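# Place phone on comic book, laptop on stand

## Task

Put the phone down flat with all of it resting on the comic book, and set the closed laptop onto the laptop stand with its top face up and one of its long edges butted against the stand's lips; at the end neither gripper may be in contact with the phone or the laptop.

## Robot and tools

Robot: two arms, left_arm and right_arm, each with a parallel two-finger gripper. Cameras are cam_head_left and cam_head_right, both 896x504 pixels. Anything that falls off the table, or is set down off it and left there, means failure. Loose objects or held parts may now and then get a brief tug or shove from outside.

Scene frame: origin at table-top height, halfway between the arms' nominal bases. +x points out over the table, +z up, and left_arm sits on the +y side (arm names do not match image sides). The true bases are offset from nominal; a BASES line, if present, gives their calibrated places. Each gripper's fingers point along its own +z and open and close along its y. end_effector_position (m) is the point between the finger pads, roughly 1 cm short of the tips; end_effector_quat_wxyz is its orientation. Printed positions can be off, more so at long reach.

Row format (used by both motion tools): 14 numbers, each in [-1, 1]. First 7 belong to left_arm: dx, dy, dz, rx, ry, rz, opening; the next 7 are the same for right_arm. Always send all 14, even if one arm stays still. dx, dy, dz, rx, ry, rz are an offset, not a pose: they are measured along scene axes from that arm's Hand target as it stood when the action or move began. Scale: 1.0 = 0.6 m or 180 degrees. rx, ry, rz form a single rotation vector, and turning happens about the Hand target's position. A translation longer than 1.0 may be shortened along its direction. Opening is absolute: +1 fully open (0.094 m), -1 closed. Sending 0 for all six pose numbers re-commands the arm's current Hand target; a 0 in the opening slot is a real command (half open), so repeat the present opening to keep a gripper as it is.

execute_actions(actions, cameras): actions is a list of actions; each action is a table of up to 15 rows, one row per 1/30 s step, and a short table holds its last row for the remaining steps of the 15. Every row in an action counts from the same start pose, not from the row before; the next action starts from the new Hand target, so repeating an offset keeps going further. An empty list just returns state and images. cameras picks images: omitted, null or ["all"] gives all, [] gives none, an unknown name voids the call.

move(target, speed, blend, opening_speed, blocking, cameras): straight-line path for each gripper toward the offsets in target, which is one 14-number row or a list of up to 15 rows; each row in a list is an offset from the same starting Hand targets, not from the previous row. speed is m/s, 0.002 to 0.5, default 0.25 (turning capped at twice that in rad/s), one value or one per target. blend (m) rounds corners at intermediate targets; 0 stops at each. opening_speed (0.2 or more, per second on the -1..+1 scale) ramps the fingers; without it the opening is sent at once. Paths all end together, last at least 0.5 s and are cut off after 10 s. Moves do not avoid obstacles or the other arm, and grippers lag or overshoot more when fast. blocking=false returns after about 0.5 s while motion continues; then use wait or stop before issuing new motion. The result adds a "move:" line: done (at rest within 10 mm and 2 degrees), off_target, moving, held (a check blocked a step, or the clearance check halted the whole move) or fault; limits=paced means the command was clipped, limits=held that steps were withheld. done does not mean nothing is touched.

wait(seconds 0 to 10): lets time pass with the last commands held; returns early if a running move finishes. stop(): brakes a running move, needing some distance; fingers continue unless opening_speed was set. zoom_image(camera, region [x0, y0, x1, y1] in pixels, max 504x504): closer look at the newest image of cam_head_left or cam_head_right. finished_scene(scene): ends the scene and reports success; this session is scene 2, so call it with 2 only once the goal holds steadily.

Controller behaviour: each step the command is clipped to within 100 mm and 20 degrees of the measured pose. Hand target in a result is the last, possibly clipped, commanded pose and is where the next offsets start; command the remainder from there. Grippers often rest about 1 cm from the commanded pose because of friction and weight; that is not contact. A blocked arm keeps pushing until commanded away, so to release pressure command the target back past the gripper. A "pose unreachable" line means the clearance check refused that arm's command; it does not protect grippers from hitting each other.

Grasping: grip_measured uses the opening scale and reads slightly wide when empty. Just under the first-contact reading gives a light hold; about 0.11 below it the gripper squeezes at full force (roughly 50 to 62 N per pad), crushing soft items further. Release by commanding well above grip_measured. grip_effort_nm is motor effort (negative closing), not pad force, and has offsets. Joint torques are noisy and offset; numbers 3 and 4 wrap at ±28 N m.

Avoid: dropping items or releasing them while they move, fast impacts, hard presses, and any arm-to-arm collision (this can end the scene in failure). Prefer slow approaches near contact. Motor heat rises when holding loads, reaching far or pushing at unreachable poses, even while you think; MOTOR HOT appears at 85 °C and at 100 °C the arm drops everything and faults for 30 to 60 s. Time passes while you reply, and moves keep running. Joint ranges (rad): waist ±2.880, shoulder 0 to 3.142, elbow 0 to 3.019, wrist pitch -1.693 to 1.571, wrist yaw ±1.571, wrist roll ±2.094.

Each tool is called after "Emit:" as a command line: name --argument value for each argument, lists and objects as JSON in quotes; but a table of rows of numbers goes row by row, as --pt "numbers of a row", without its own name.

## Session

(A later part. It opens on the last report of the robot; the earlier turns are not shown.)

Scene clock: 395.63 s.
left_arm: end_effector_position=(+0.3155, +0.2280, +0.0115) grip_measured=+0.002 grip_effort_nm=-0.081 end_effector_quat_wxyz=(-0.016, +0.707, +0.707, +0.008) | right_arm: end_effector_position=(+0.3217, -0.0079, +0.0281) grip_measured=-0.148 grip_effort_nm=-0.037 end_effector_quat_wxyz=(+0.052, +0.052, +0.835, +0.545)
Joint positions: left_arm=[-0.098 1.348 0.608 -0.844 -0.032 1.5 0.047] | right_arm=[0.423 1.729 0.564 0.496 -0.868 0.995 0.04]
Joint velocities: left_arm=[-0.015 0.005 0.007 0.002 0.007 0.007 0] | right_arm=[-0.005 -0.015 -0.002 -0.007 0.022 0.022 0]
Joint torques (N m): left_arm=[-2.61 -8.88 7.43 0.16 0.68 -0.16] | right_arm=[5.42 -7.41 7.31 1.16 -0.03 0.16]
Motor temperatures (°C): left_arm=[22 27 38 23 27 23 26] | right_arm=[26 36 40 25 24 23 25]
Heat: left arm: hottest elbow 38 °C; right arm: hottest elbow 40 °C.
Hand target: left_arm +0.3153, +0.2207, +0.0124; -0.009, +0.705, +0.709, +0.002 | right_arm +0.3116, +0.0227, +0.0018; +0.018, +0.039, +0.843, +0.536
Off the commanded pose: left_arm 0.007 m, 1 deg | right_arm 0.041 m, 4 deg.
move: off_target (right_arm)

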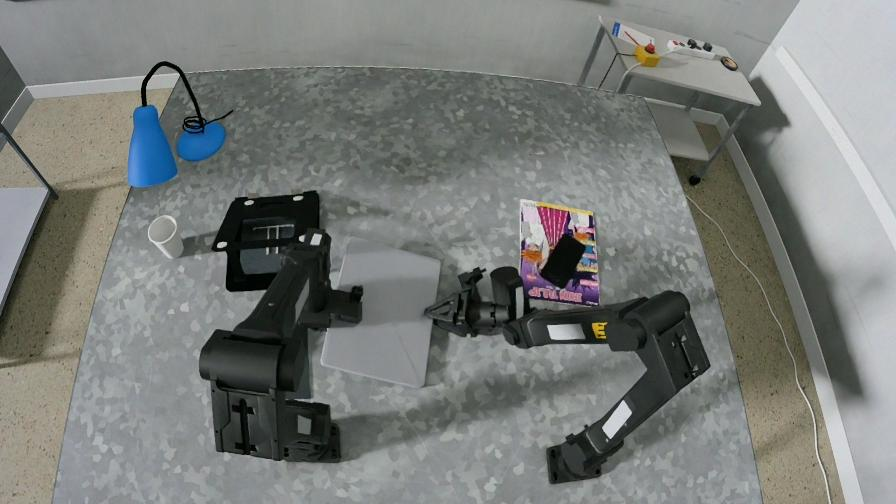

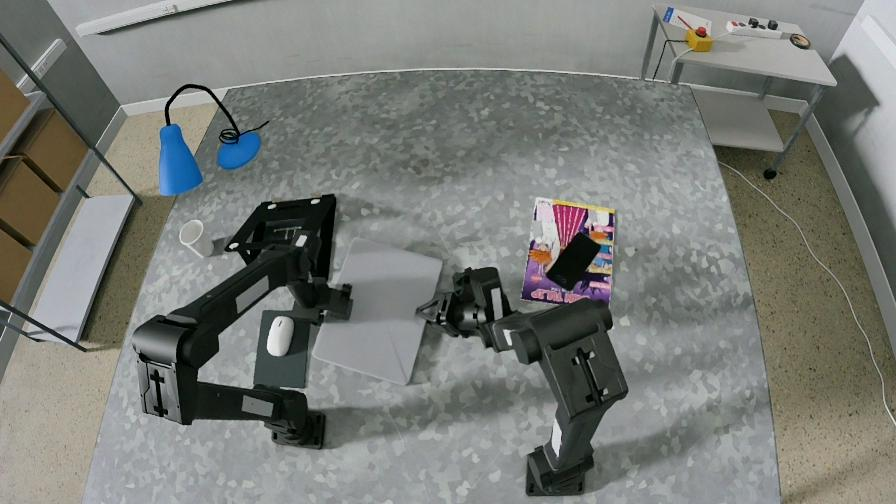

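Emit:
move --target '[0,0,0,0,0,0,0,0,0.06,0.01,0,0,0,-0.149]' --speed 0.05

Emit:
zoom_image --camera "cam_head_left" --region '[410, 270, 500, 350]'

Scene clock: 417.93 s.
left_arm: end_effector_position=(+0.3142, +0.2261, +0.0114) grip_measured=+0.002 grip_effort_nm=-0.081 end_effector_quat_wxyz=(-0.014, +0.705, +0.710, +0.002) | right_arm: end_effector_position=(+0.3172, +0.0424, +0.0291) grip_measured=-0.149 grip_effort_nm=-0.027 end_effector_quat_wxyz=(+0.040, +0.037, +0.837, +0.545)
Joint positions: left_arm=[-0.098 1.348 0.608 -0.848 -0.021 1.494 0.047] | right_arm=[0.54 1.768 0.628 0.52 -0.806 1.065 0.04]
Joint velocities: left_arm=[-0.005 -0.005 0.007 -0.002 0.022 -0.037 0.001] | right_arm=[-0.005 -0.015 -0.012 -0.007 0.051 0.037 0.001]
Joint torques (N m): left_arm=[-2.61 -9.35 7.6 0.43 0.28 -0.11] | right_arm=[2.96 -10.05 6.82 1.33 0.06 0.25]
Motor temperatures (°C): left_arm=[22 27 38 23 28 23 26] | right_arm=[26 36 41 25 24 23 25]
Heat: left arm: hottest elbow 38 °C; right arm: hottest elbow 41 °C.
Hand target: left_arm +0.3153, +0.2207, +0.0124; -0.009, +0.705, +0.709, +0.002 | right_arm +0.3122, +0.0586, +0.0073; +0.018, +0.039, +0.843, +0.536
Off the commanded pose: left_arm 0.006 m, 1 deg | right_arm 0.027 m, 3 deg.
move: off_target (right_arm)

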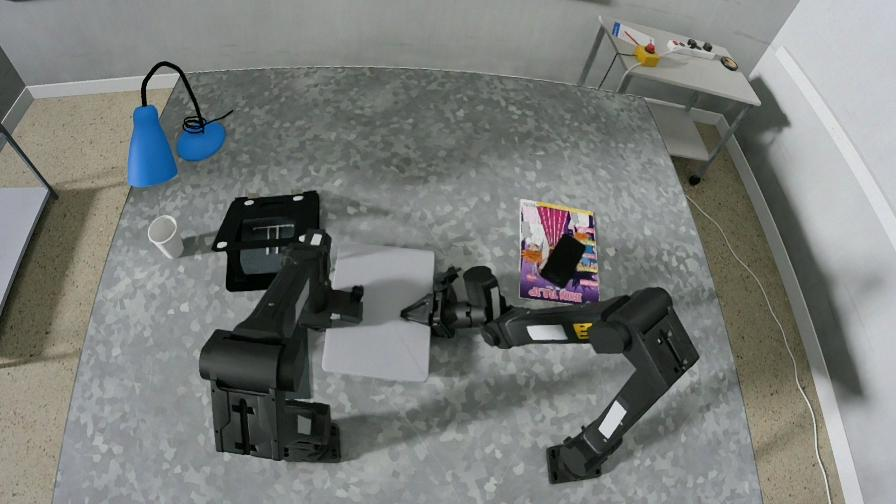

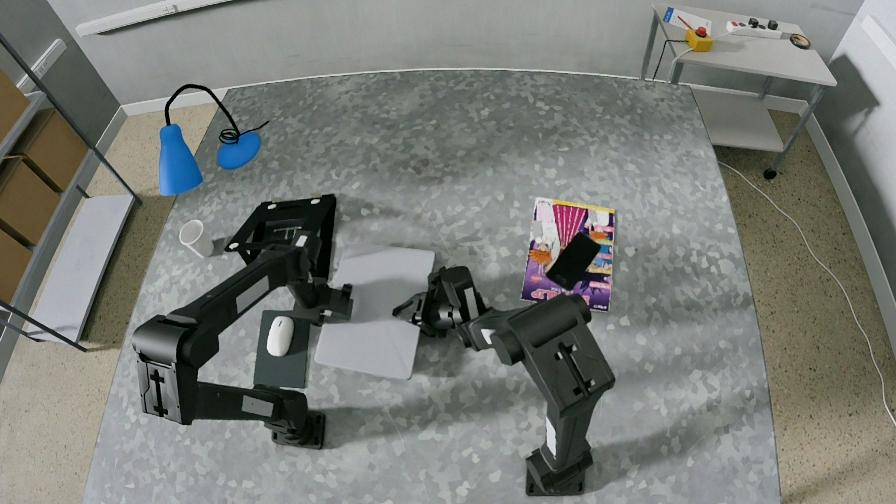

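Scaled by 5.600.

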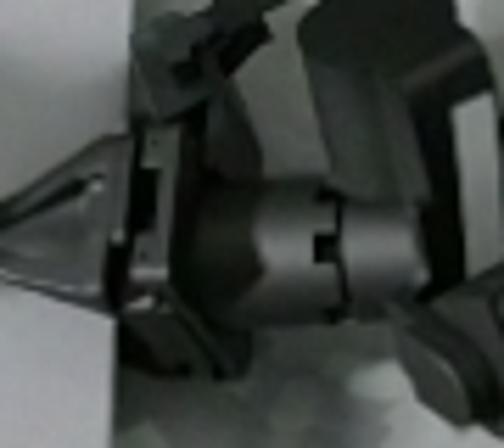

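Emit:
move --target '[0,0,0,0,0,0,0,0,0.02,0.14,0,0,0,-0.149]' --speed 0.06

Emit:
zoom_image --camera "cam_head_left" --region '[290, 220, 490, 400]'

Emit:
zoom_image --camera "cam_head_right" --region '[290, 220, 490, 400]'

Scene clock: 426.93 s.
left_arm: end_effector_position=(+0.3142, +0.2261, +0.0114) grip_measured=+0.002 grip_effort_nm=-0.076 end_effector_quat_wxyz=(-0.013, +0.704, +0.710, +0.002) | right_arm: end_effector_position=(+0.3025, +0.0501, +0.0599) grip_measured=-0.149 grip_effort_nm=-0.032 end_effector_quat_wxyz=(+0.008, +0.057, +0.855, +0.516)
Joint positions: left_arm=[-0.098 1.348 0.608 -0.848 -0.02 1.493 0.047] | right_arm=[0.579 1.628 0.653 0.266 -0.768 1.085 0.04]
Joint velocities: left_arm=[-0.005 -0.005 0.002 -0.002 -0.037 -0.066 0] | right_arm=[-0.005 -0.015 -0.012 0.007 0.037 0.037 0]
Joint torques (N m): left_arm=[-2.37 -8.88 7.5 0.47 0.23 -0.06] | right_arm=[2.02 -16.44 9.65 1.02 -0.59 0.25]
Motor temperatures (°C): left_arm=[22 27 38 23 27 23 26] | right_arm=[26 36 41 25 24 23 25]
Heat: left arm: hottest elbow 38 °C; right arm: hottest elbow 41 °C.
Hand target: left_arm +0.3153, +0.2207, +0.0124; -0.009, +0.705, +0.709, +0.002 | right_arm +0.3136, +0.0716, +0.0910; +0.017, +0.039, +0.843, +0.536
Off the commanded pose: left_arm 0.006 m, 1 deg | right_arm 0.039 m, 4 deg.
move: off_target (right_arm)

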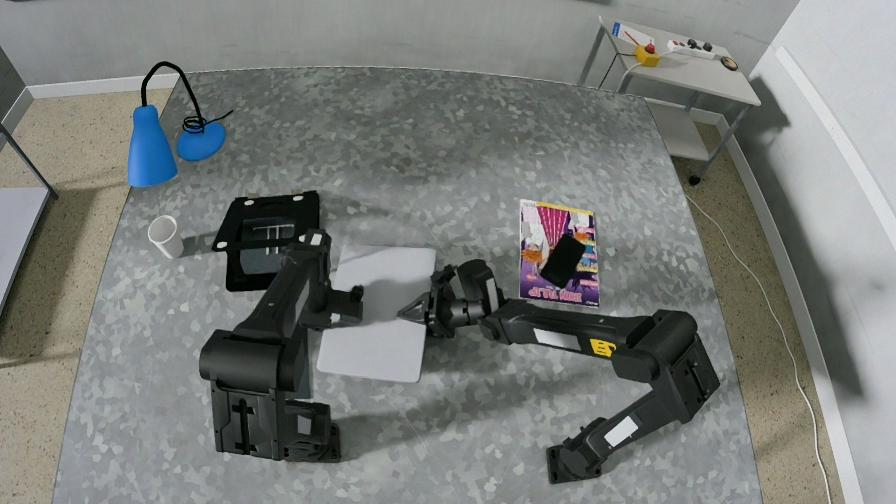

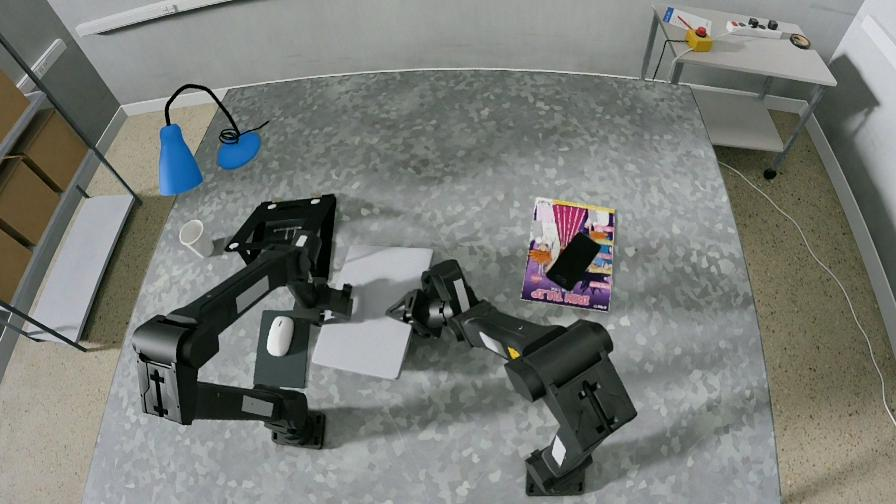

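Scaled by 2.520.

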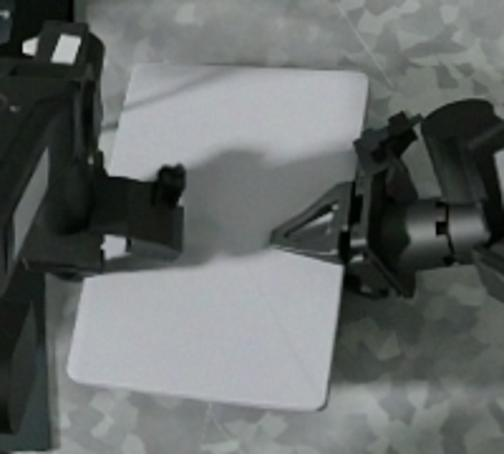

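Scaled by 2.520.

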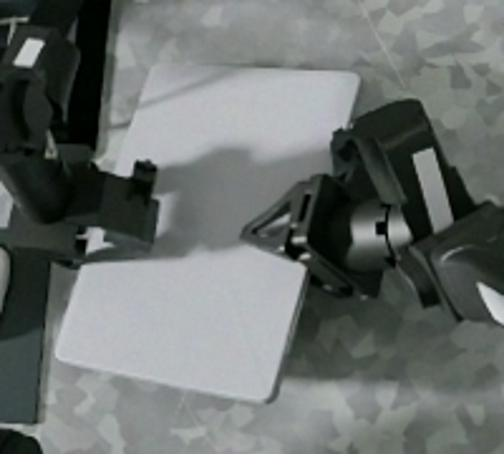

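Emit:
move --target '[0,0,0,0,0,0,0,0,0,0.03,0,0,0,-1]' --speed 0.06 --opening_speed 0.5

Emit:
zoom_image --camera "cam_head_left" --region '[290, 220, 490, 400]'

Emit:
zoom_image --camera "cam_head_right" --region '[290, 220, 490, 400]'

Scene clock: 431.33 s.
left_arm: end_effector_position=(+0.3142, +0.2263, +0.0114) grip_measured=+0.002 grip_effort_nm=-0.071 end_effector_quat_wxyz=(-0.014, +0.704, +0.710, +0.002) | right_arm: end_effector_position=(+0.2972, +0.0532, +0.0789) grip_measured=-0.617 grip_effort_nm=-1.023 end_effector_quat_wxyz=(+0.004, +0.044, +0.854, +0.518)
Joint positions: left_arm=[-0.098 1.348 0.608 -0.848 -0.022 1.493 0.047] | right_arm=[0.587 1.576 0.664 0.201 -0.783 1.068 0.018]
Joint velocities: left_arm=[-0.005 -0.005 -0.007 -0.002 -0.037 0.007 0] | right_arm=[-0.005 0.015 0.007 -0.002 0.007 -0.022 0]
Joint torques (N m): left_arm=[-2.26 -9.52 7.46 0.2 0.35 -0.12] | right_arm=[1.38 -15.79 10.47 1.11 -0.13 0.41]
Motor temperatures (°C): left_arm=[22 27 38 23 27 23 26] | right_arm=[26 36 42 25 24 23 25]
Heat: left arm: hottest elbow 38 °C; right arm: hottest elbow 42 °C.
Hand target: left_arm +0.3153, +0.2207, +0.0124; -0.009, +0.705, +0.709, +0.002 | right_arm +0.3138, +0.0718, +0.1090; +0.017, +0.039, +0.843, +0.536
Off the commanded pose: left_arm 0.006 m, 1 deg | right_arm 0.039 m, 3 deg.
move: off_target (right_arm)

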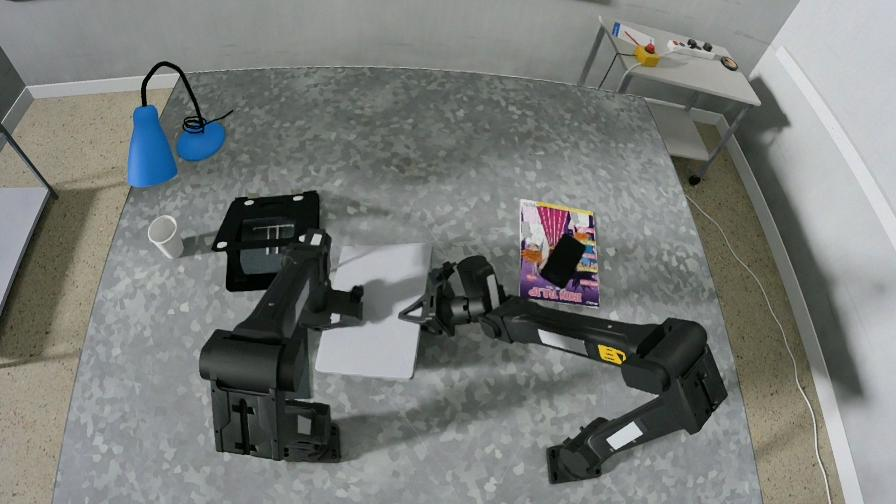

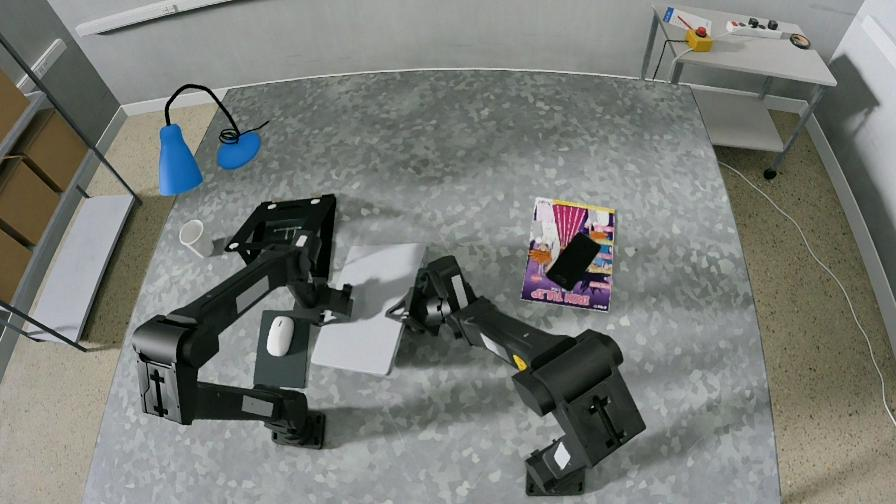

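Scaled by 2.520.

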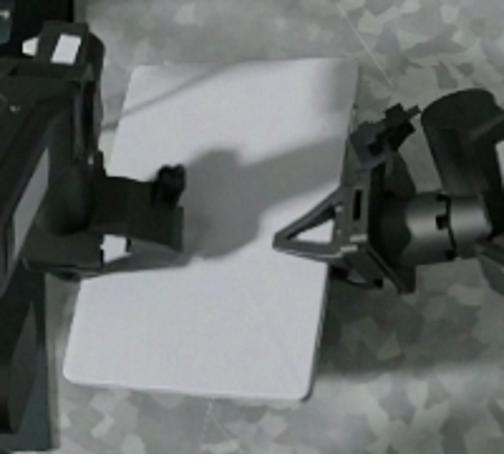

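Scaled by 2.520.

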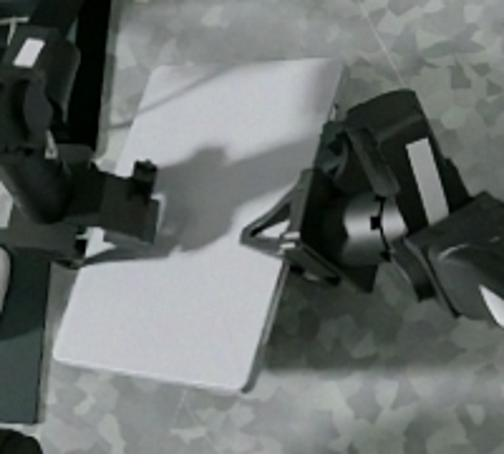

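Emit:
move --pt "0 0.04 0.05 0 0 0 0 0 0 0 0 0 0 -1" --pt "0 0.15 0.35 0 0 0 0 0 -0.03 0 0 0 0 -1" --speed '[0.1,0.2]' --blend 0.03 --cameras '["cam_head_left"]'

Emit:
move --target '[0,0,0,0,0,0,0,0.0,-0.14,0.01,0,0,0,-1]' --speed 0.08

Scene clock: 449.10 s.
left_arm: end_effector_position=(+0.3018, +0.3049, +0.1942) grip_measured=+0.002 grip_effort_nm=-0.076 end_effector_quat_wxyz=(-0.029, +0.706, +0.707, -0.025) | right_arm: end_effector_position=(+0.2975, +0.0516, +0.0821) grip_measured=-0.633 grip_effort_nm=-1.043 end_effector_quat_wxyz=(+0.003, +0.039, +0.852, +0.522)
Joint positions: left_arm=[0.187 1.118 0.957 -1.482 -0.022 1.784 0.047] | right_arm=[0.58 1.57 0.665 0.196 -0.799 1.059 0.017]
Joint velocities: left_arm=[-0.015 -0.005 -0.002 -0.002 -0.022 -0.022 0] | right_arm=[0.005 -0.005 -0.002 -0.002 -0.007 0.007 -0.001]
Joint torques (N m): left_arm=[-0.26 -7.71 16.08 -0.06 0.09 0.17] | right_arm=[-0.62 -16.91 8.88 0.58 -0.54 0.21]
Motor temperatures (°C): left_arm=[22 27 38 23 27 23 26] | right_arm=[26 37 45 25 24 23 26]
Heat: left arm: hottest elbow 38 °C; right arm: hottest elbow 45 °C.
Hand target: left_arm +0.3188, +0.3127, +0.2210; -0.011, +0.705, +0.709, +0.001 | right_arm +0.3136, +0.0539, +0.1092; +0.017, +0.039, +0.843, +0.536
Off the commanded pose: left_arm 0.032 m, 4 deg | right_arm 0.031 m, 2 deg.
move: off_target (left_arm, right_arm); blend cut to 0.0192 m at target 1
Images, in order (width x height): cam_head_left 896x504.

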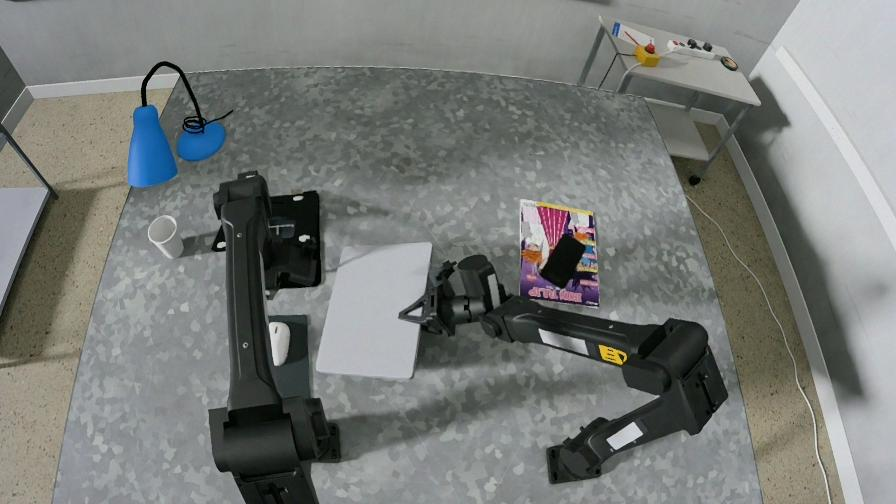

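Scene clock: 450.83 s.
left_arm: end_effector_position=(+0.3018, +0.3050, +0.1942) grip_measured=+0.002 grip_effort_nm=-0.081 end_effector_quat_wxyz=(-0.029, +0.706, +0.707, -0.025) | right_arm: end_effector_position=(+0.3050, -0.0245, +0.0919) grip_measured=-0.657 grip_effort_nm=-1.038 end_effector_quat_wxyz=(+0.005, +0.033, +0.852, +0.523)
Joint positions: left_arm=[0.187 1.118 0.957 -1.482 -0.022 1.785 0.047] | right_arm=[0.386 1.476 0.624 -0.021 -0.939 0.834 0.016]
Joint velocities: left_arm=[0.005 -0.015 0.007 -0.007 -0.022 -0.081 0] | right_arm=[-0.024 -0.005 -0.017 -0.012 -0.051 -0.037 0]
Joint torques (N m): left_arm=[0.26 -8.41 16.06 -0.1 0.11 0.08] | right_arm=[-0.97 -16.62 7.16 0.9 -0.89 0.33]
Motor temperatures (°C): left_arm=[22 27 38 23 27 23 26] | right_arm=[26 37 44 25 24 23 26]
Heat: left arm: hottest elbow 38 °C; right arm: hottest elbow 44 °C.
Hand target: left_arm +0.3188, +0.3128, +0.2210; -0.010, +0.705, +0.709, +0.001 | right_arm +0.3129, -0.0301, +0.1165; +0.018, +0.039, +0.843, +0.537
Off the commanded pose: left_arm 0.033 m, 4 deg | right_arm 0.025 m, 2 deg.
move: off_target (left_arm, right_arm)

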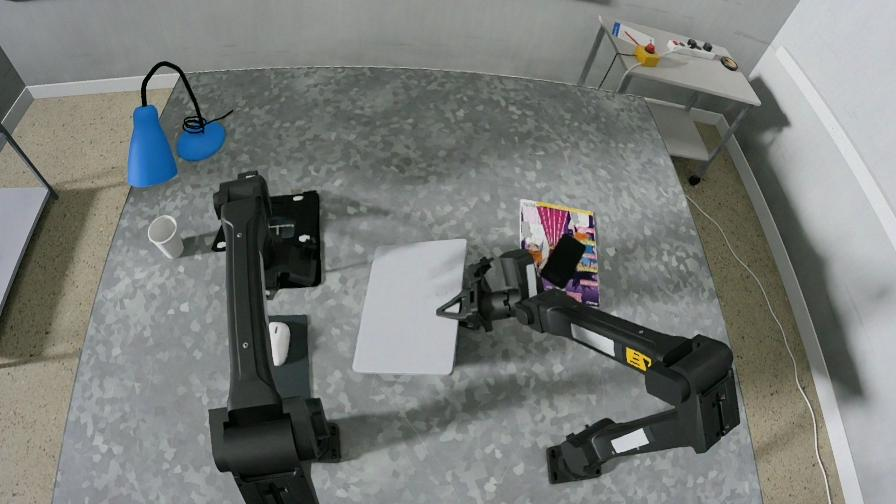

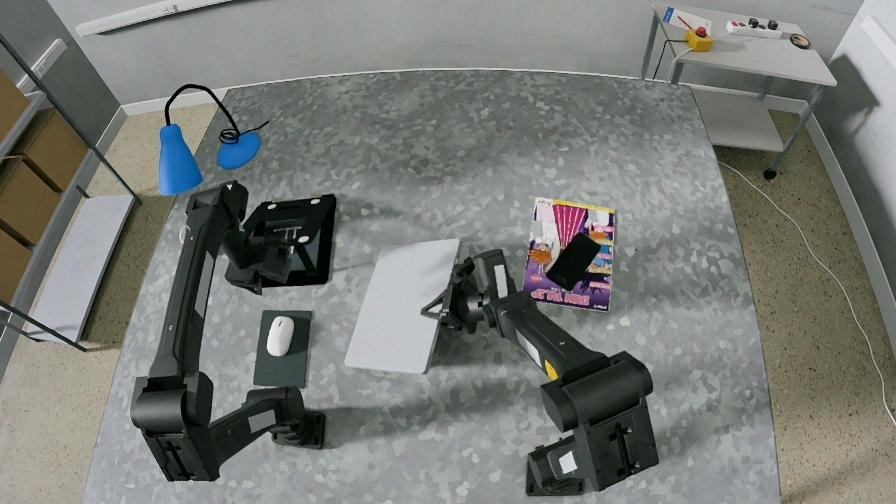

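Emit:
move --target '[0,0,0,0,0,0,0,0.04,0.07,0.01,0,0,-0.47,-1]' --speed 0.2

Scene clock: 457.43 s.
left_arm: end_effector_position=(+0.3018, +0.3050, +0.1942) grip_measured=+0.002 grip_effort_nm=-0.076 end_effector_quat_wxyz=(-0.029, +0.706, +0.707, -0.025) | right_arm: end_effector_position=(+0.3192, -0.0041, +0.0942) grip_measured=-0.664 grip_effort_nm=-1.038 end_effector_quat_wxyz=(+0.367, +0.572, +0.635, +0.368)
Joint positions: left_arm=[0.187 1.118 0.957 -1.482 -0.022 1.785 0.047] | right_arm=[0.989 1.48 0.611 0.149 0.799 2.082 0.016]
Joint velocities: left_arm=[-0.015 -0.005 -0.022 -0.012 -0.022 0.007 0] | right_arm=[0.005 -0.015 0.007 -0.007 0.022 0.007 -0.001]
Joint torques (N m): left_arm=[0.38 -7.82 16.12 -0.17 0.08 0.11] | right_arm=[0.21 -11.69 11.63 0.68 1.54 0.1]
Motor temperatures (°C): left_arm=[22 27 40 23 27 23 26] | right_arm=[26 37 45 25 25 23 26]
Heat: left arm: hottest elbow 40 °C; right arm: hottest elbow 45 °C.
Hand target: left_arm +0.3189, +0.3127, +0.2210; -0.010, +0.705, +0.709, +0.001 | right_arm +0.3381, +0.0133, +0.1192; +0.374, +0.596, +0.603, +0.376
Off the commanded pose: left_arm 0.033 m, 4 deg | right_arm 0.037 m, 6 deg.
joint sent to its limit (right arm) — joint 6 (wrist roll), upper limit. The joint targets are off in orientation, not in position.
move: off_target (left_arm, right_arm)

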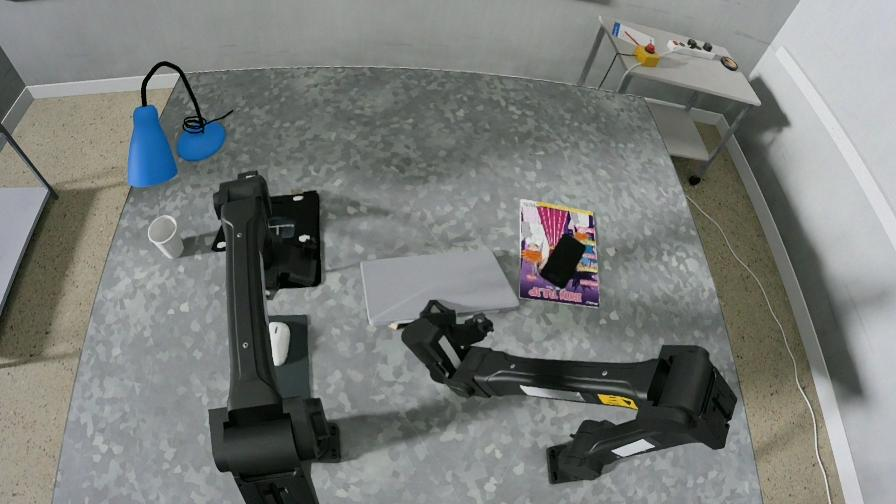

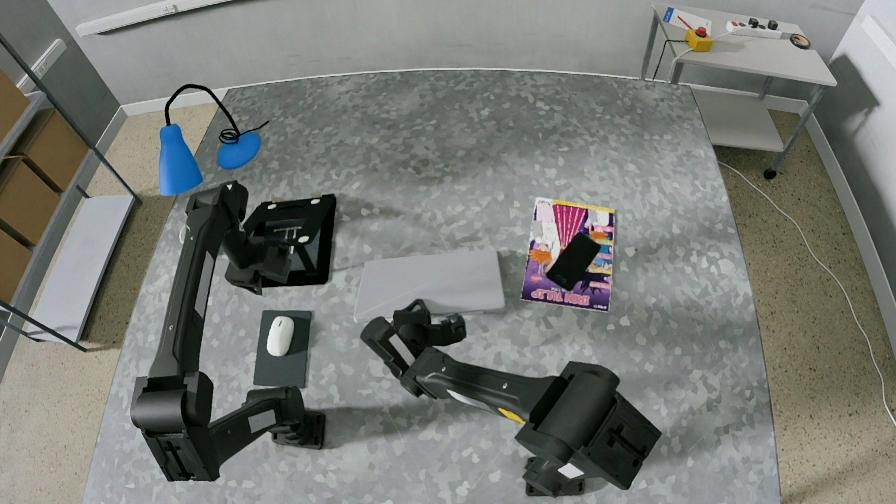

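Emit:
move --target '[-0.05,0.1,0.1,0,0,0,0,0.2,0.13,0.01,0,0,0,-1]' --speed 0.12

Scene clock: 477.17 s.
left_arm: end_effector_position=(+0.2793, +0.3643, +0.2513) grip_measured=+0.002 grip_effort_nm=-0.076 end_effector_quat_wxyz=(-0.024, +0.706, +0.707, -0.033) | right_arm: end_effector_position=(+0.4309, +0.0660, +0.0982) grip_measured=-0.664 grip_effort_nm=-1.038 end_effector_quat_wxyz=(+0.371, +0.601, +0.612, +0.356)
Joint positions: left_arm=[0.417 1.105 1.097 -1.641 -0.024 2.014 0.047] | right_arm=[0.885 1.749 0.988 0.05 0.764 2.08 0.016]
Joint velocities: left_arm=[-0.005 0.005 -0.007 -0.007 0.051 0.066 0.001] | right_arm=[-0.005 -0.005 0.002 0.002 -0.022 0.037 0]
Joint torques (N m): left_arm=[-0.15 -8.29 16.17 -0.24 0.04 0.13] | right_arm=[-0.26 -16.97 13.71 1.09 0.15 -0.25]
Motor temperatures (°C): left_arm=[22 27 42 23 27 23 26] | right_arm=[26 37 49 25 27 23 27]
Heat: left arm: hottest elbow 42 °C; right arm: hottest elbow 49 °C.
Hand target: left_arm +0.2898, +0.3740, +0.2806; -0.011, +0.705, +0.709, +0.001 | right_arm +0.4594, +0.0895, +0.1251; +0.374, +0.596, +0.603, +0.377
Off the commanded pose: left_arm 0.032 m, 4 deg | right_arm 0.046 m, 3 deg.
move: off_target (left_arm, right_arm)

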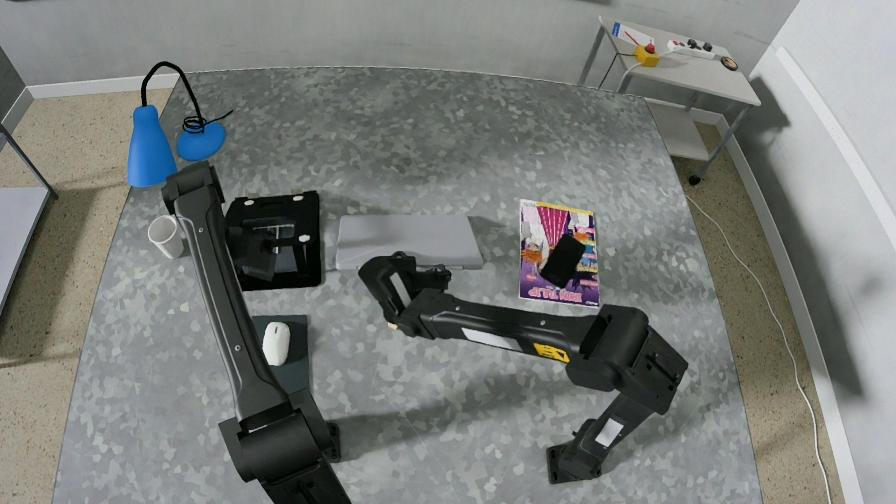

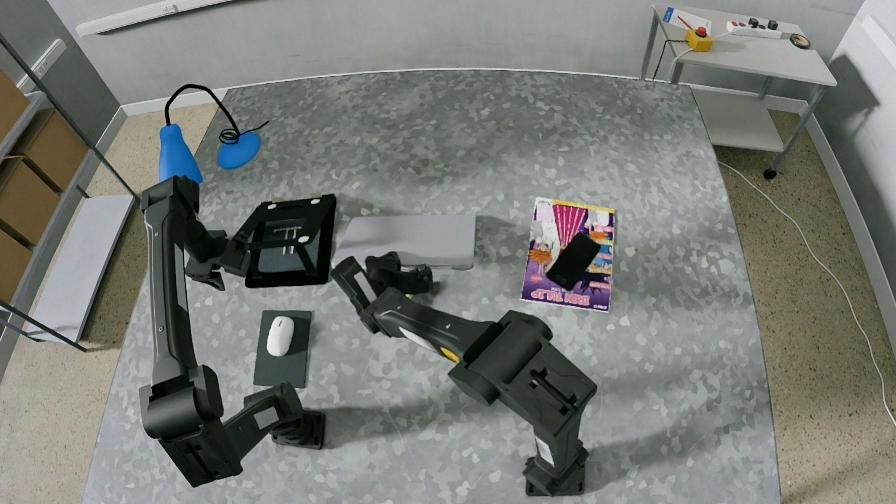

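Emit:
move --target '[-0.03,-0.23,0.0,0,0,0.9,0,0,0,0,0,0,0,-1]' --speed 0.3 --cameras '["cam_head_left"]'

Scene clock: 492.37 s.
left_arm: end_effector_position=(+0.2775, +0.2387, +0.2819) grip_measured=+0.002 grip_effort_nm=-0.081 end_effector_quat_wxyz=(+0.003, -0.592, +0.806, -0.018) | right_arm: end_effector_position=(+0.4310, +0.0661, +0.0983) grip_measured=-0.664 grip_effort_nm=-1.043 end_effector_quat_wxyz=(+0.371, +0.601, +0.612, +0.356)
Joint positions: left_arm=[-0.025 0.959 1.085 -1.672 0.025 -1.263 0.047] | right_arm=[0.885 1.749 0.988 0.05 0.764 2.08 0.016]
Joint velocities: left_arm=[0.005 -0.005 -0.017 0.007 0.037 -0.022 0] | right_arm=[-0.015 0.005 -0.012 -0.017 -0.022 -0.007 0]
Joint torques (N m): left_arm=[-2.61 -6.3 9.24 0.06 -0.19 -0.1] | right_arm=[-0.32 -16.79 13.74 1.11 0.15 -0.26]
Motor temperatures (°C): left_arm=[22 27 42 23 27 23 26] | right_arm=[26 37 54 25 25 23 27]
Heat: left arm: hottest elbow 42 °C; right arm: hottest elbow 54 °C.
Hand target: left_arm +0.2710, +0.2356, +0.2819; -0.001, -0.590, +0.807, -0.013 | right_arm +0.4595, +0.0896, +0.1252; +0.374, +0.596, +0.603, +0.377
Off the commanded pose: left_arm 0.006 m, 1 deg | right_arm 0.046 m, 3 deg.
joint sent to its limit (left arm) — joint 4 (wrist pitch), lower limit. The joint targets still meet the commanded pose.
move: off_target (right_arm)
Images, in order (width x height): cam_head_left 896x504.

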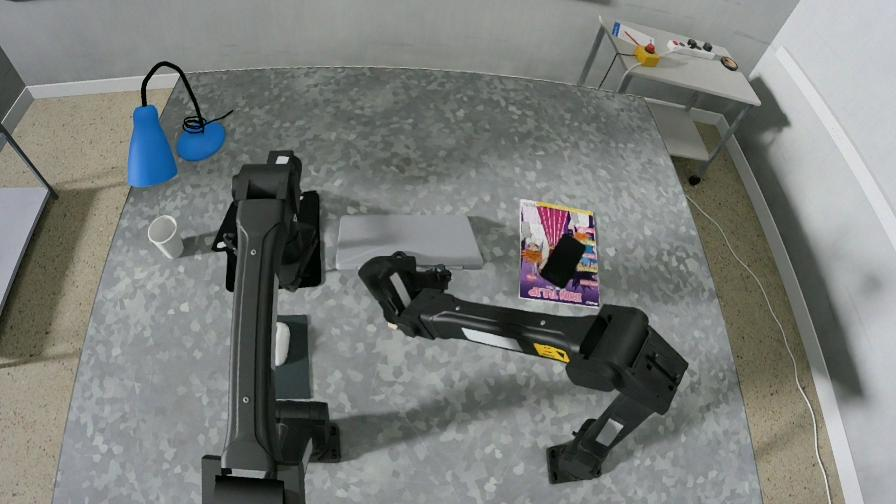

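Emit:
move --target '[0.093,-0.097,-0.22,-0.056,-0.353,0.089,1,0,0,-0.01,0,0,0,-1]' --speed 0.25

Scene clock: 501.53 s.
left_arm: end_effector_position=(+0.3237, +0.1796, +0.1560) grip_measured=+0.998 grip_effort_nm=0.120 end_effector_quat_wxyz=(-0.373, +0.598, -0.593, +0.390) | right_arm: end_effector_position=(+0.4315, +0.0667, +0.0971) grip_measured=-0.664 grip_effort_nm=-1.038 end_effector_quat_wxyz=(+0.371, +0.601, +0.612, +0.356)
Joint positions: left_arm=[-0.445 0.459 0.199 -0.203 -0.36 -1.772 0.094] | right_arm=[0.885 1.753 0.991 0.05 0.764 2.08 0.016]
Joint velocities: left_arm=[-0.005 0.005 -0.002 -0.012 -0.037 -0.066 0] | right_arm=[0.005 -0.005 0.017 -0.002 0.007 -0.066 0]
Joint torques (N m): left_arm=[-2.61 -0.21 10.58 2.28 -0.28 -0.01] | right_arm=[-0.26 -16.32 13.3 1.58 0.16 -0.25]
Motor temperatures (°C): left_arm=[22 27 42 23 27 23 26] | right_arm=[26 37 55 25 25 24 27]
Heat: left arm: hottest elbow 42 °C; right arm: hottest elbow 55 °C.
Hand target: left_arm +0.3237, +0.1756, +0.1519; -0.369, +0.597, -0.593, +0.393 | right_arm +0.4594, +0.0895, +0.1191; +0.374, +0.596, +0.603, +0.377
Off the commanded pose: left_arm 0.007 m, 1 deg | right_arm 0.042 m, 3 deg.
move: off_target (right_arm)

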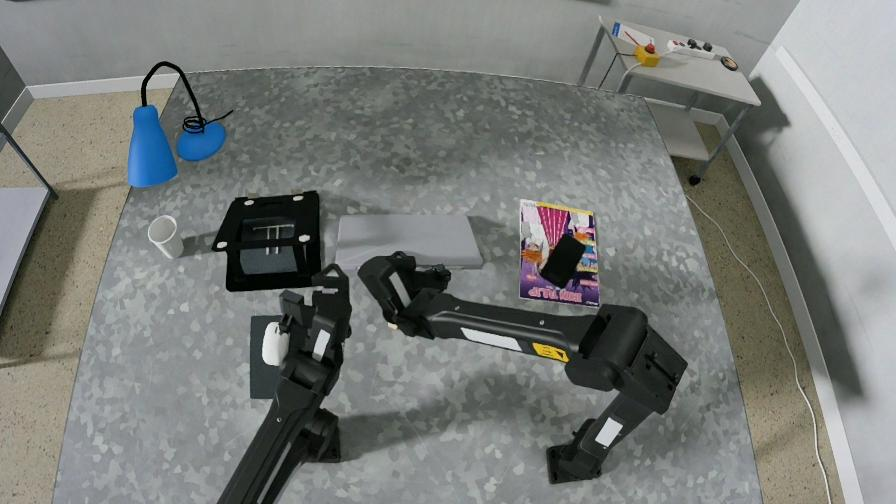

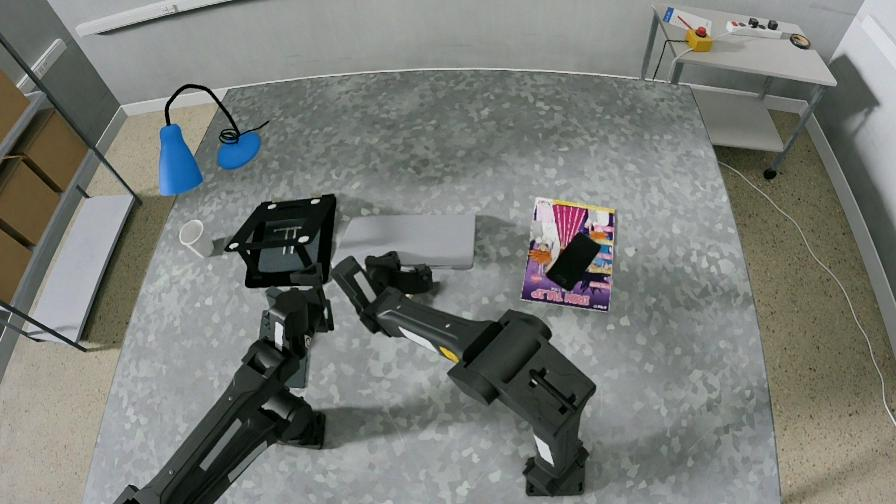

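Emit:
move --target '[0.19,0,-0.1,0,0,0,1,0,0,0,0,0,0,-1]' --speed 0.12

Emit:
zoom_image --camera "cam_head_left" --region '[310, 200, 490, 340]'

Emit:
zoom_image --camera "cam_head_right" --region '[310, 200, 490, 340]'

Scene clock: 506.53 s.
left_arm: end_effector_position=(+0.3777, +0.1779, +0.0937) grip_measured=+0.998 grip_effort_nm=0.125 end_effector_quat_wxyz=(-0.350, +0.610, -0.607, +0.371) | right_arm: end_effector_position=(+0.4315, +0.0665, +0.0972) grip_measured=-0.664 grip_effort_nm=-1.038 end_effector_quat_wxyz=(+0.371, +0.601, +0.612, +0.355)
Joint positions: left_arm=[-0.329 0.988 0.199 0.272 -0.239 -1.736 0.094] | right_arm=[0.885 1.753 0.991 0.05 0.765 2.08 0.016]
Joint velocities: left_arm=[-0.015 -0.015 -0.002 -0.002 -0.007 -0.007 0] | right_arm=[0.024 -0.005 -0.012 -0.002 -0.007 -0.066 0]
Joint torques (N m): left_arm=[-1.73 -5.54 8.55 1.5 -0.25 0.05] | right_arm=[-0.32 -16.5 13.22 1.57 0.13 -0.25]
Motor temperatures (°C): left_arm=[22 27 41 23 27 23 26] | right_arm=[26 37 54 25 25 24 27]
Heat: left arm: hottest elbow 41 °C; right arm: hottest elbow 54 °C.
Hand target: left_arm +0.3770, +0.1763, +0.0965; -0.350, +0.608, -0.606, +0.374 | right_arm +0.4591, +0.0891, +0.1193; +0.374, +0.596, +0.603, +0.377
Off the commanded pose: left_arm 0.060 m, 4 deg | right_arm 0.042 m, 3 deg.
move: held (left_arm; a check stopped the path), off_target (right_arm; braked when a check withheld steps of left_arm); limits=held
pose unreachable (left arm): on one or more control steps of this call, first in action 0 (counted from 0), this arm could not follow its commanded pose, so it was not sent that pose on those steps. It may still have moved: this result reports where it is.
cause: moving toward the commanded pose would bring a part of the arm too close to another arm (this arm's wrist (the part past joint 4) and the right arm's wrist (the part past joint 4), along the way the arms are being sent, or toward where that arm still pushes).

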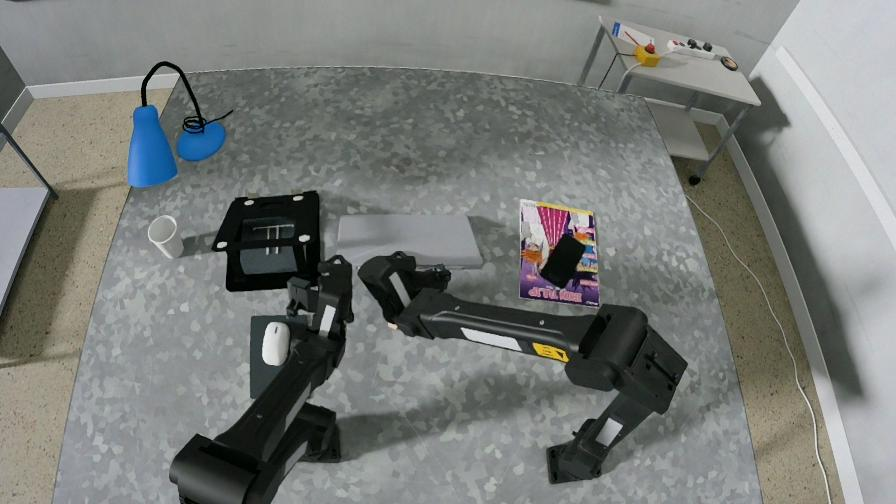

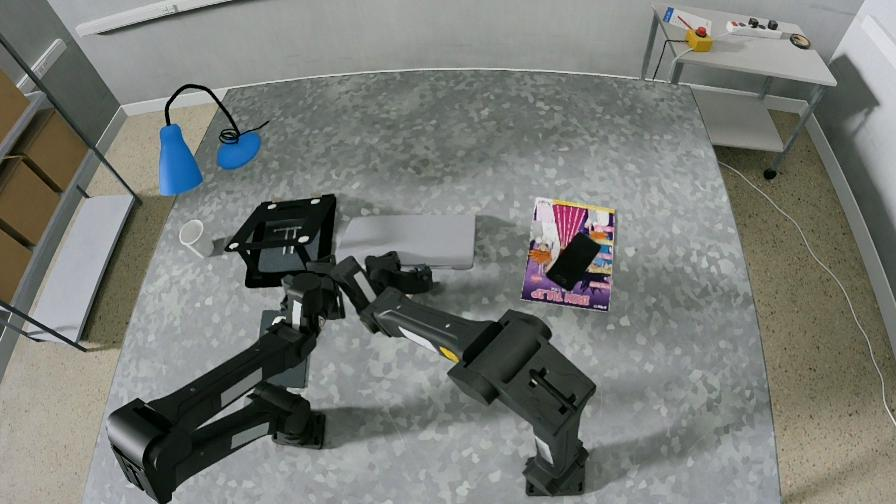

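Scaled by 2.800.

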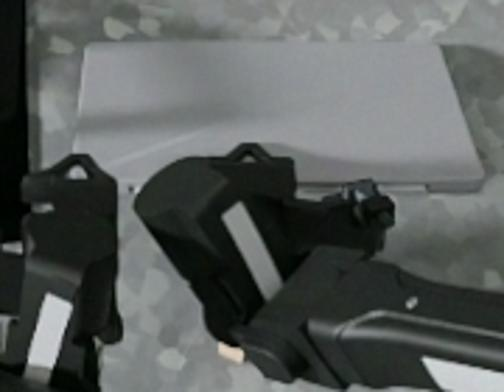

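Scaled by 2.800.

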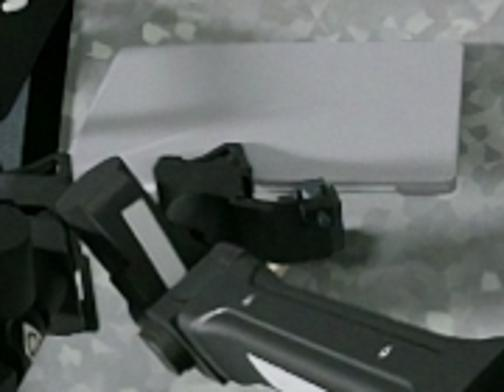

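Emit:
move --target '[-0.02,0.055,0.02,-0.0365,0,-0.075,1,0,0,0,0,0,0,-1]' --speed 0.15 --cameras '[]'

Emit:
move --target '[0.12,-0.003,-0.025,0,0,0,1,0,0,0,0,0,0,-1]' --speed 0.12

Emit:
zoom_image --camera "cam_head_left" --region '[310, 200, 490, 340]'

Emit:
zoom_image --camera "cam_head_right" --region '[310, 200, 490, 340]'

Scene clock: 516.87 s.
left_arm: end_effector_position=(+0.3646, +0.2045, +0.1037) grip_measured=+0.998 grip_effort_nm=0.125 end_effector_quat_wxyz=(+0.260, -0.554, +0.654, -0.444) | right_arm: end_effector_position=(+0.4315, +0.0665, +0.0972) grip_measured=-0.664 grip_effort_nm=-1.038 end_effector_quat_wxyz=(+0.371, +0.601, +0.612, +0.355)
Joint positions: left_arm=[0.039 0.871 0.184 0.161 0.355 -1.544 0.094] | right_arm=[0.885 1.753 0.991 0.05 0.765 2.08 0.016]
Joint velocities: left_arm=[-0.015 0.005 -0.007 -0.007 -0.007 -0.037 0.001] | right_arm=[-0.005 -0.005 -0.007 -0.007 0.007 -0.037 0.001]
Joint torques (N m): left_arm=[-0.38 -4.48 9.72 1.42 0.17 0.16] | right_arm=[-0.32 -16.44 13.22 1.58 0.12 -0.24]
Motor temperatures (°C): left_arm=[22 27 41 23 27 23 26] | right_arm=[26 37 52 25 25 24 27]
Heat: left arm: hottest elbow 41 °C; right arm: hottest elbow 52 °C.
Hand target: left_arm +0.3657, +0.2089, +0.1080; +0.268, -0.552, +0.653, -0.444 | right_arm +0.4591, +0.0891, +0.1193; +0.374, +0.596, +0.603, +0.377
Off the commanded pose: left_arm 0.007 m, 1 deg | right_arm 0.042 m, 3 deg.
move: off_target (right_arm)
No camera images: "cameras" was empty.

Scene clock: 518.30 s.
left_arm: end_effector_position=(+0.4107, +0.2099, +0.0716) grip_measured=+0.998 grip_effort_nm=0.125 end_effector_quat_wxyz=(+0.250, -0.568, +0.658, -0.426) | right_arm: end_effector_position=(+0.4315, +0.0665, +0.0972) grip_measured=-0.664 grip_effort_nm=-1.038 end_effector_quat_wxyz=(+0.371, +0.601, +0.612, +0.355)
Joint positions: left_arm=[0.036 1.211 0.268 0.37 0.336 -1.544 0.094] | right_arm=[0.885 1.753 0.991 0.05 0.765 2.08 0.016]
Joint velocities: left_arm=[-0.015 -0.015 -0.002 -0.017 -0.037 -0.081 0.001] | right_arm=[-0.024 -0.005 0.012 -0.017 -0.022 -0.022 0]
Joint torques (N m): left_arm=[-1.79 -4.84 12.27 2.29 -0.05 0] | right_arm=[-0.44 -16.5 13.2 1.58 0.12 -0.24]
Motor temperatures (°C): left_arm=[22 27 41 24 27 23 26] | right_arm=[26 37 52 25 25 24 27]
Heat: left arm: hottest elbow 41 °C; right arm: hottest elbow 52 °C.
Hand target: left_arm +0.4374, +0.2062, +0.0934; +0.268, -0.552, +0.653, -0.444 | right_arm +0.4591, +0.0891, +0.1193; +0.374, +0.596, +0.603, +0.377
Off the commanded pose: left_arm 0.035 m, 3 deg | right_arm 0.042 m, 3 deg.
move: off_target (left_arm, right_arm)

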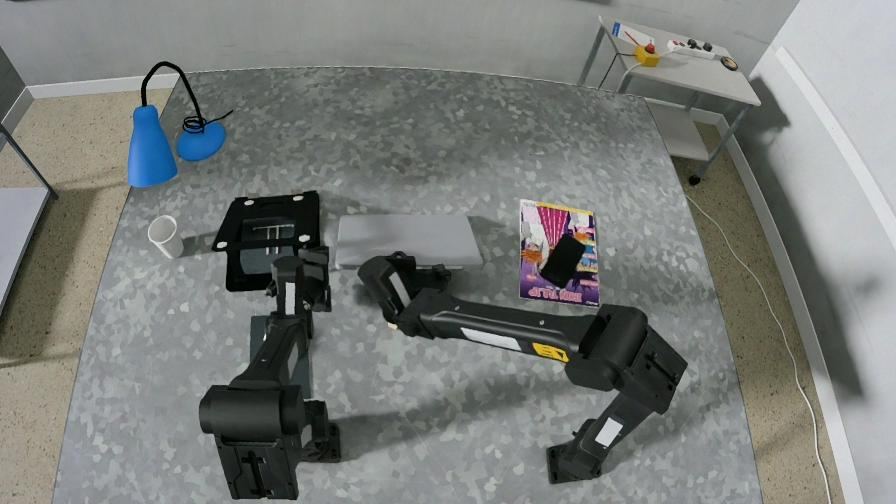

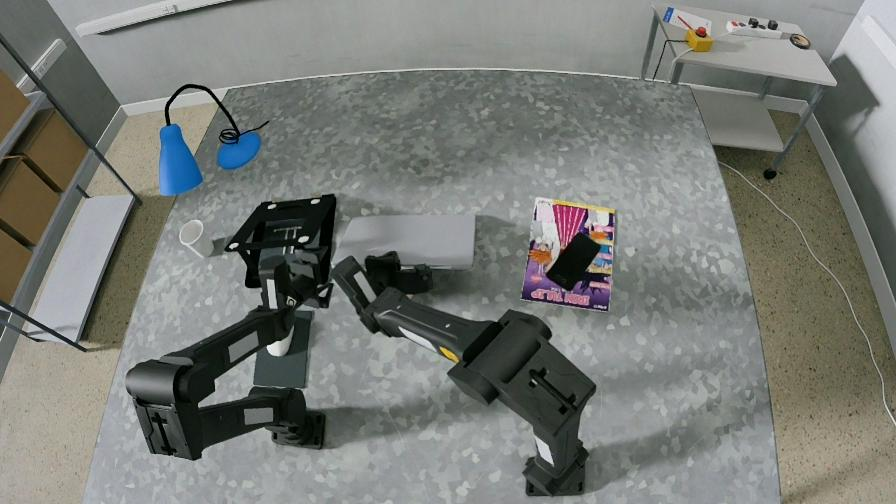

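Scaled by 2.800.

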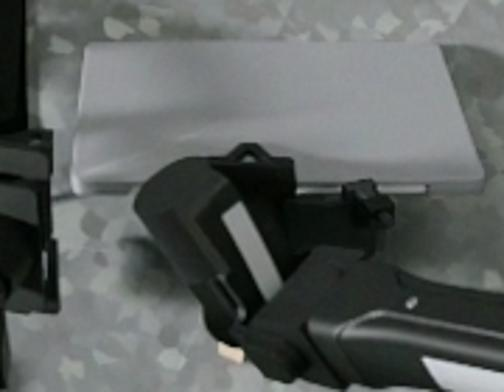

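Scaled by 2.800.

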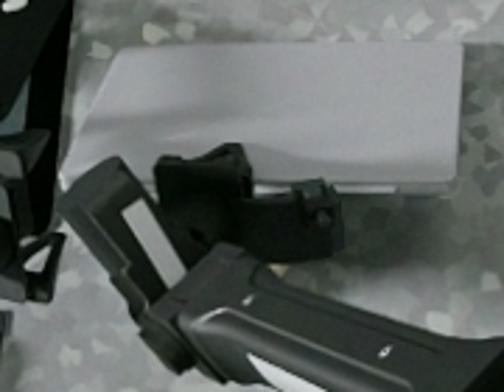

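Emit:
zoom_image --camera "cam_head_left" --region '[265, 220, 365, 320]'

Emit:
zoom_image --camera "cam_head_right" --region '[245, 220, 375, 320]'

Scaled by 5.040.

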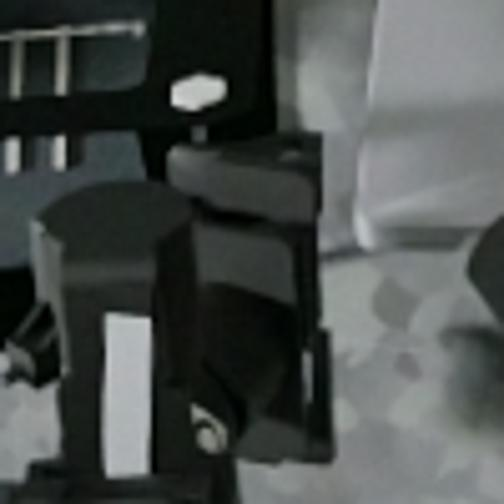

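Scaled by 3.877.

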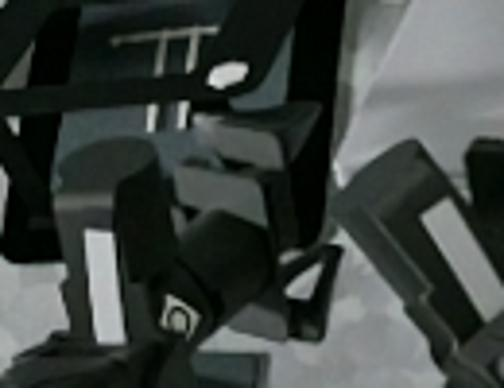

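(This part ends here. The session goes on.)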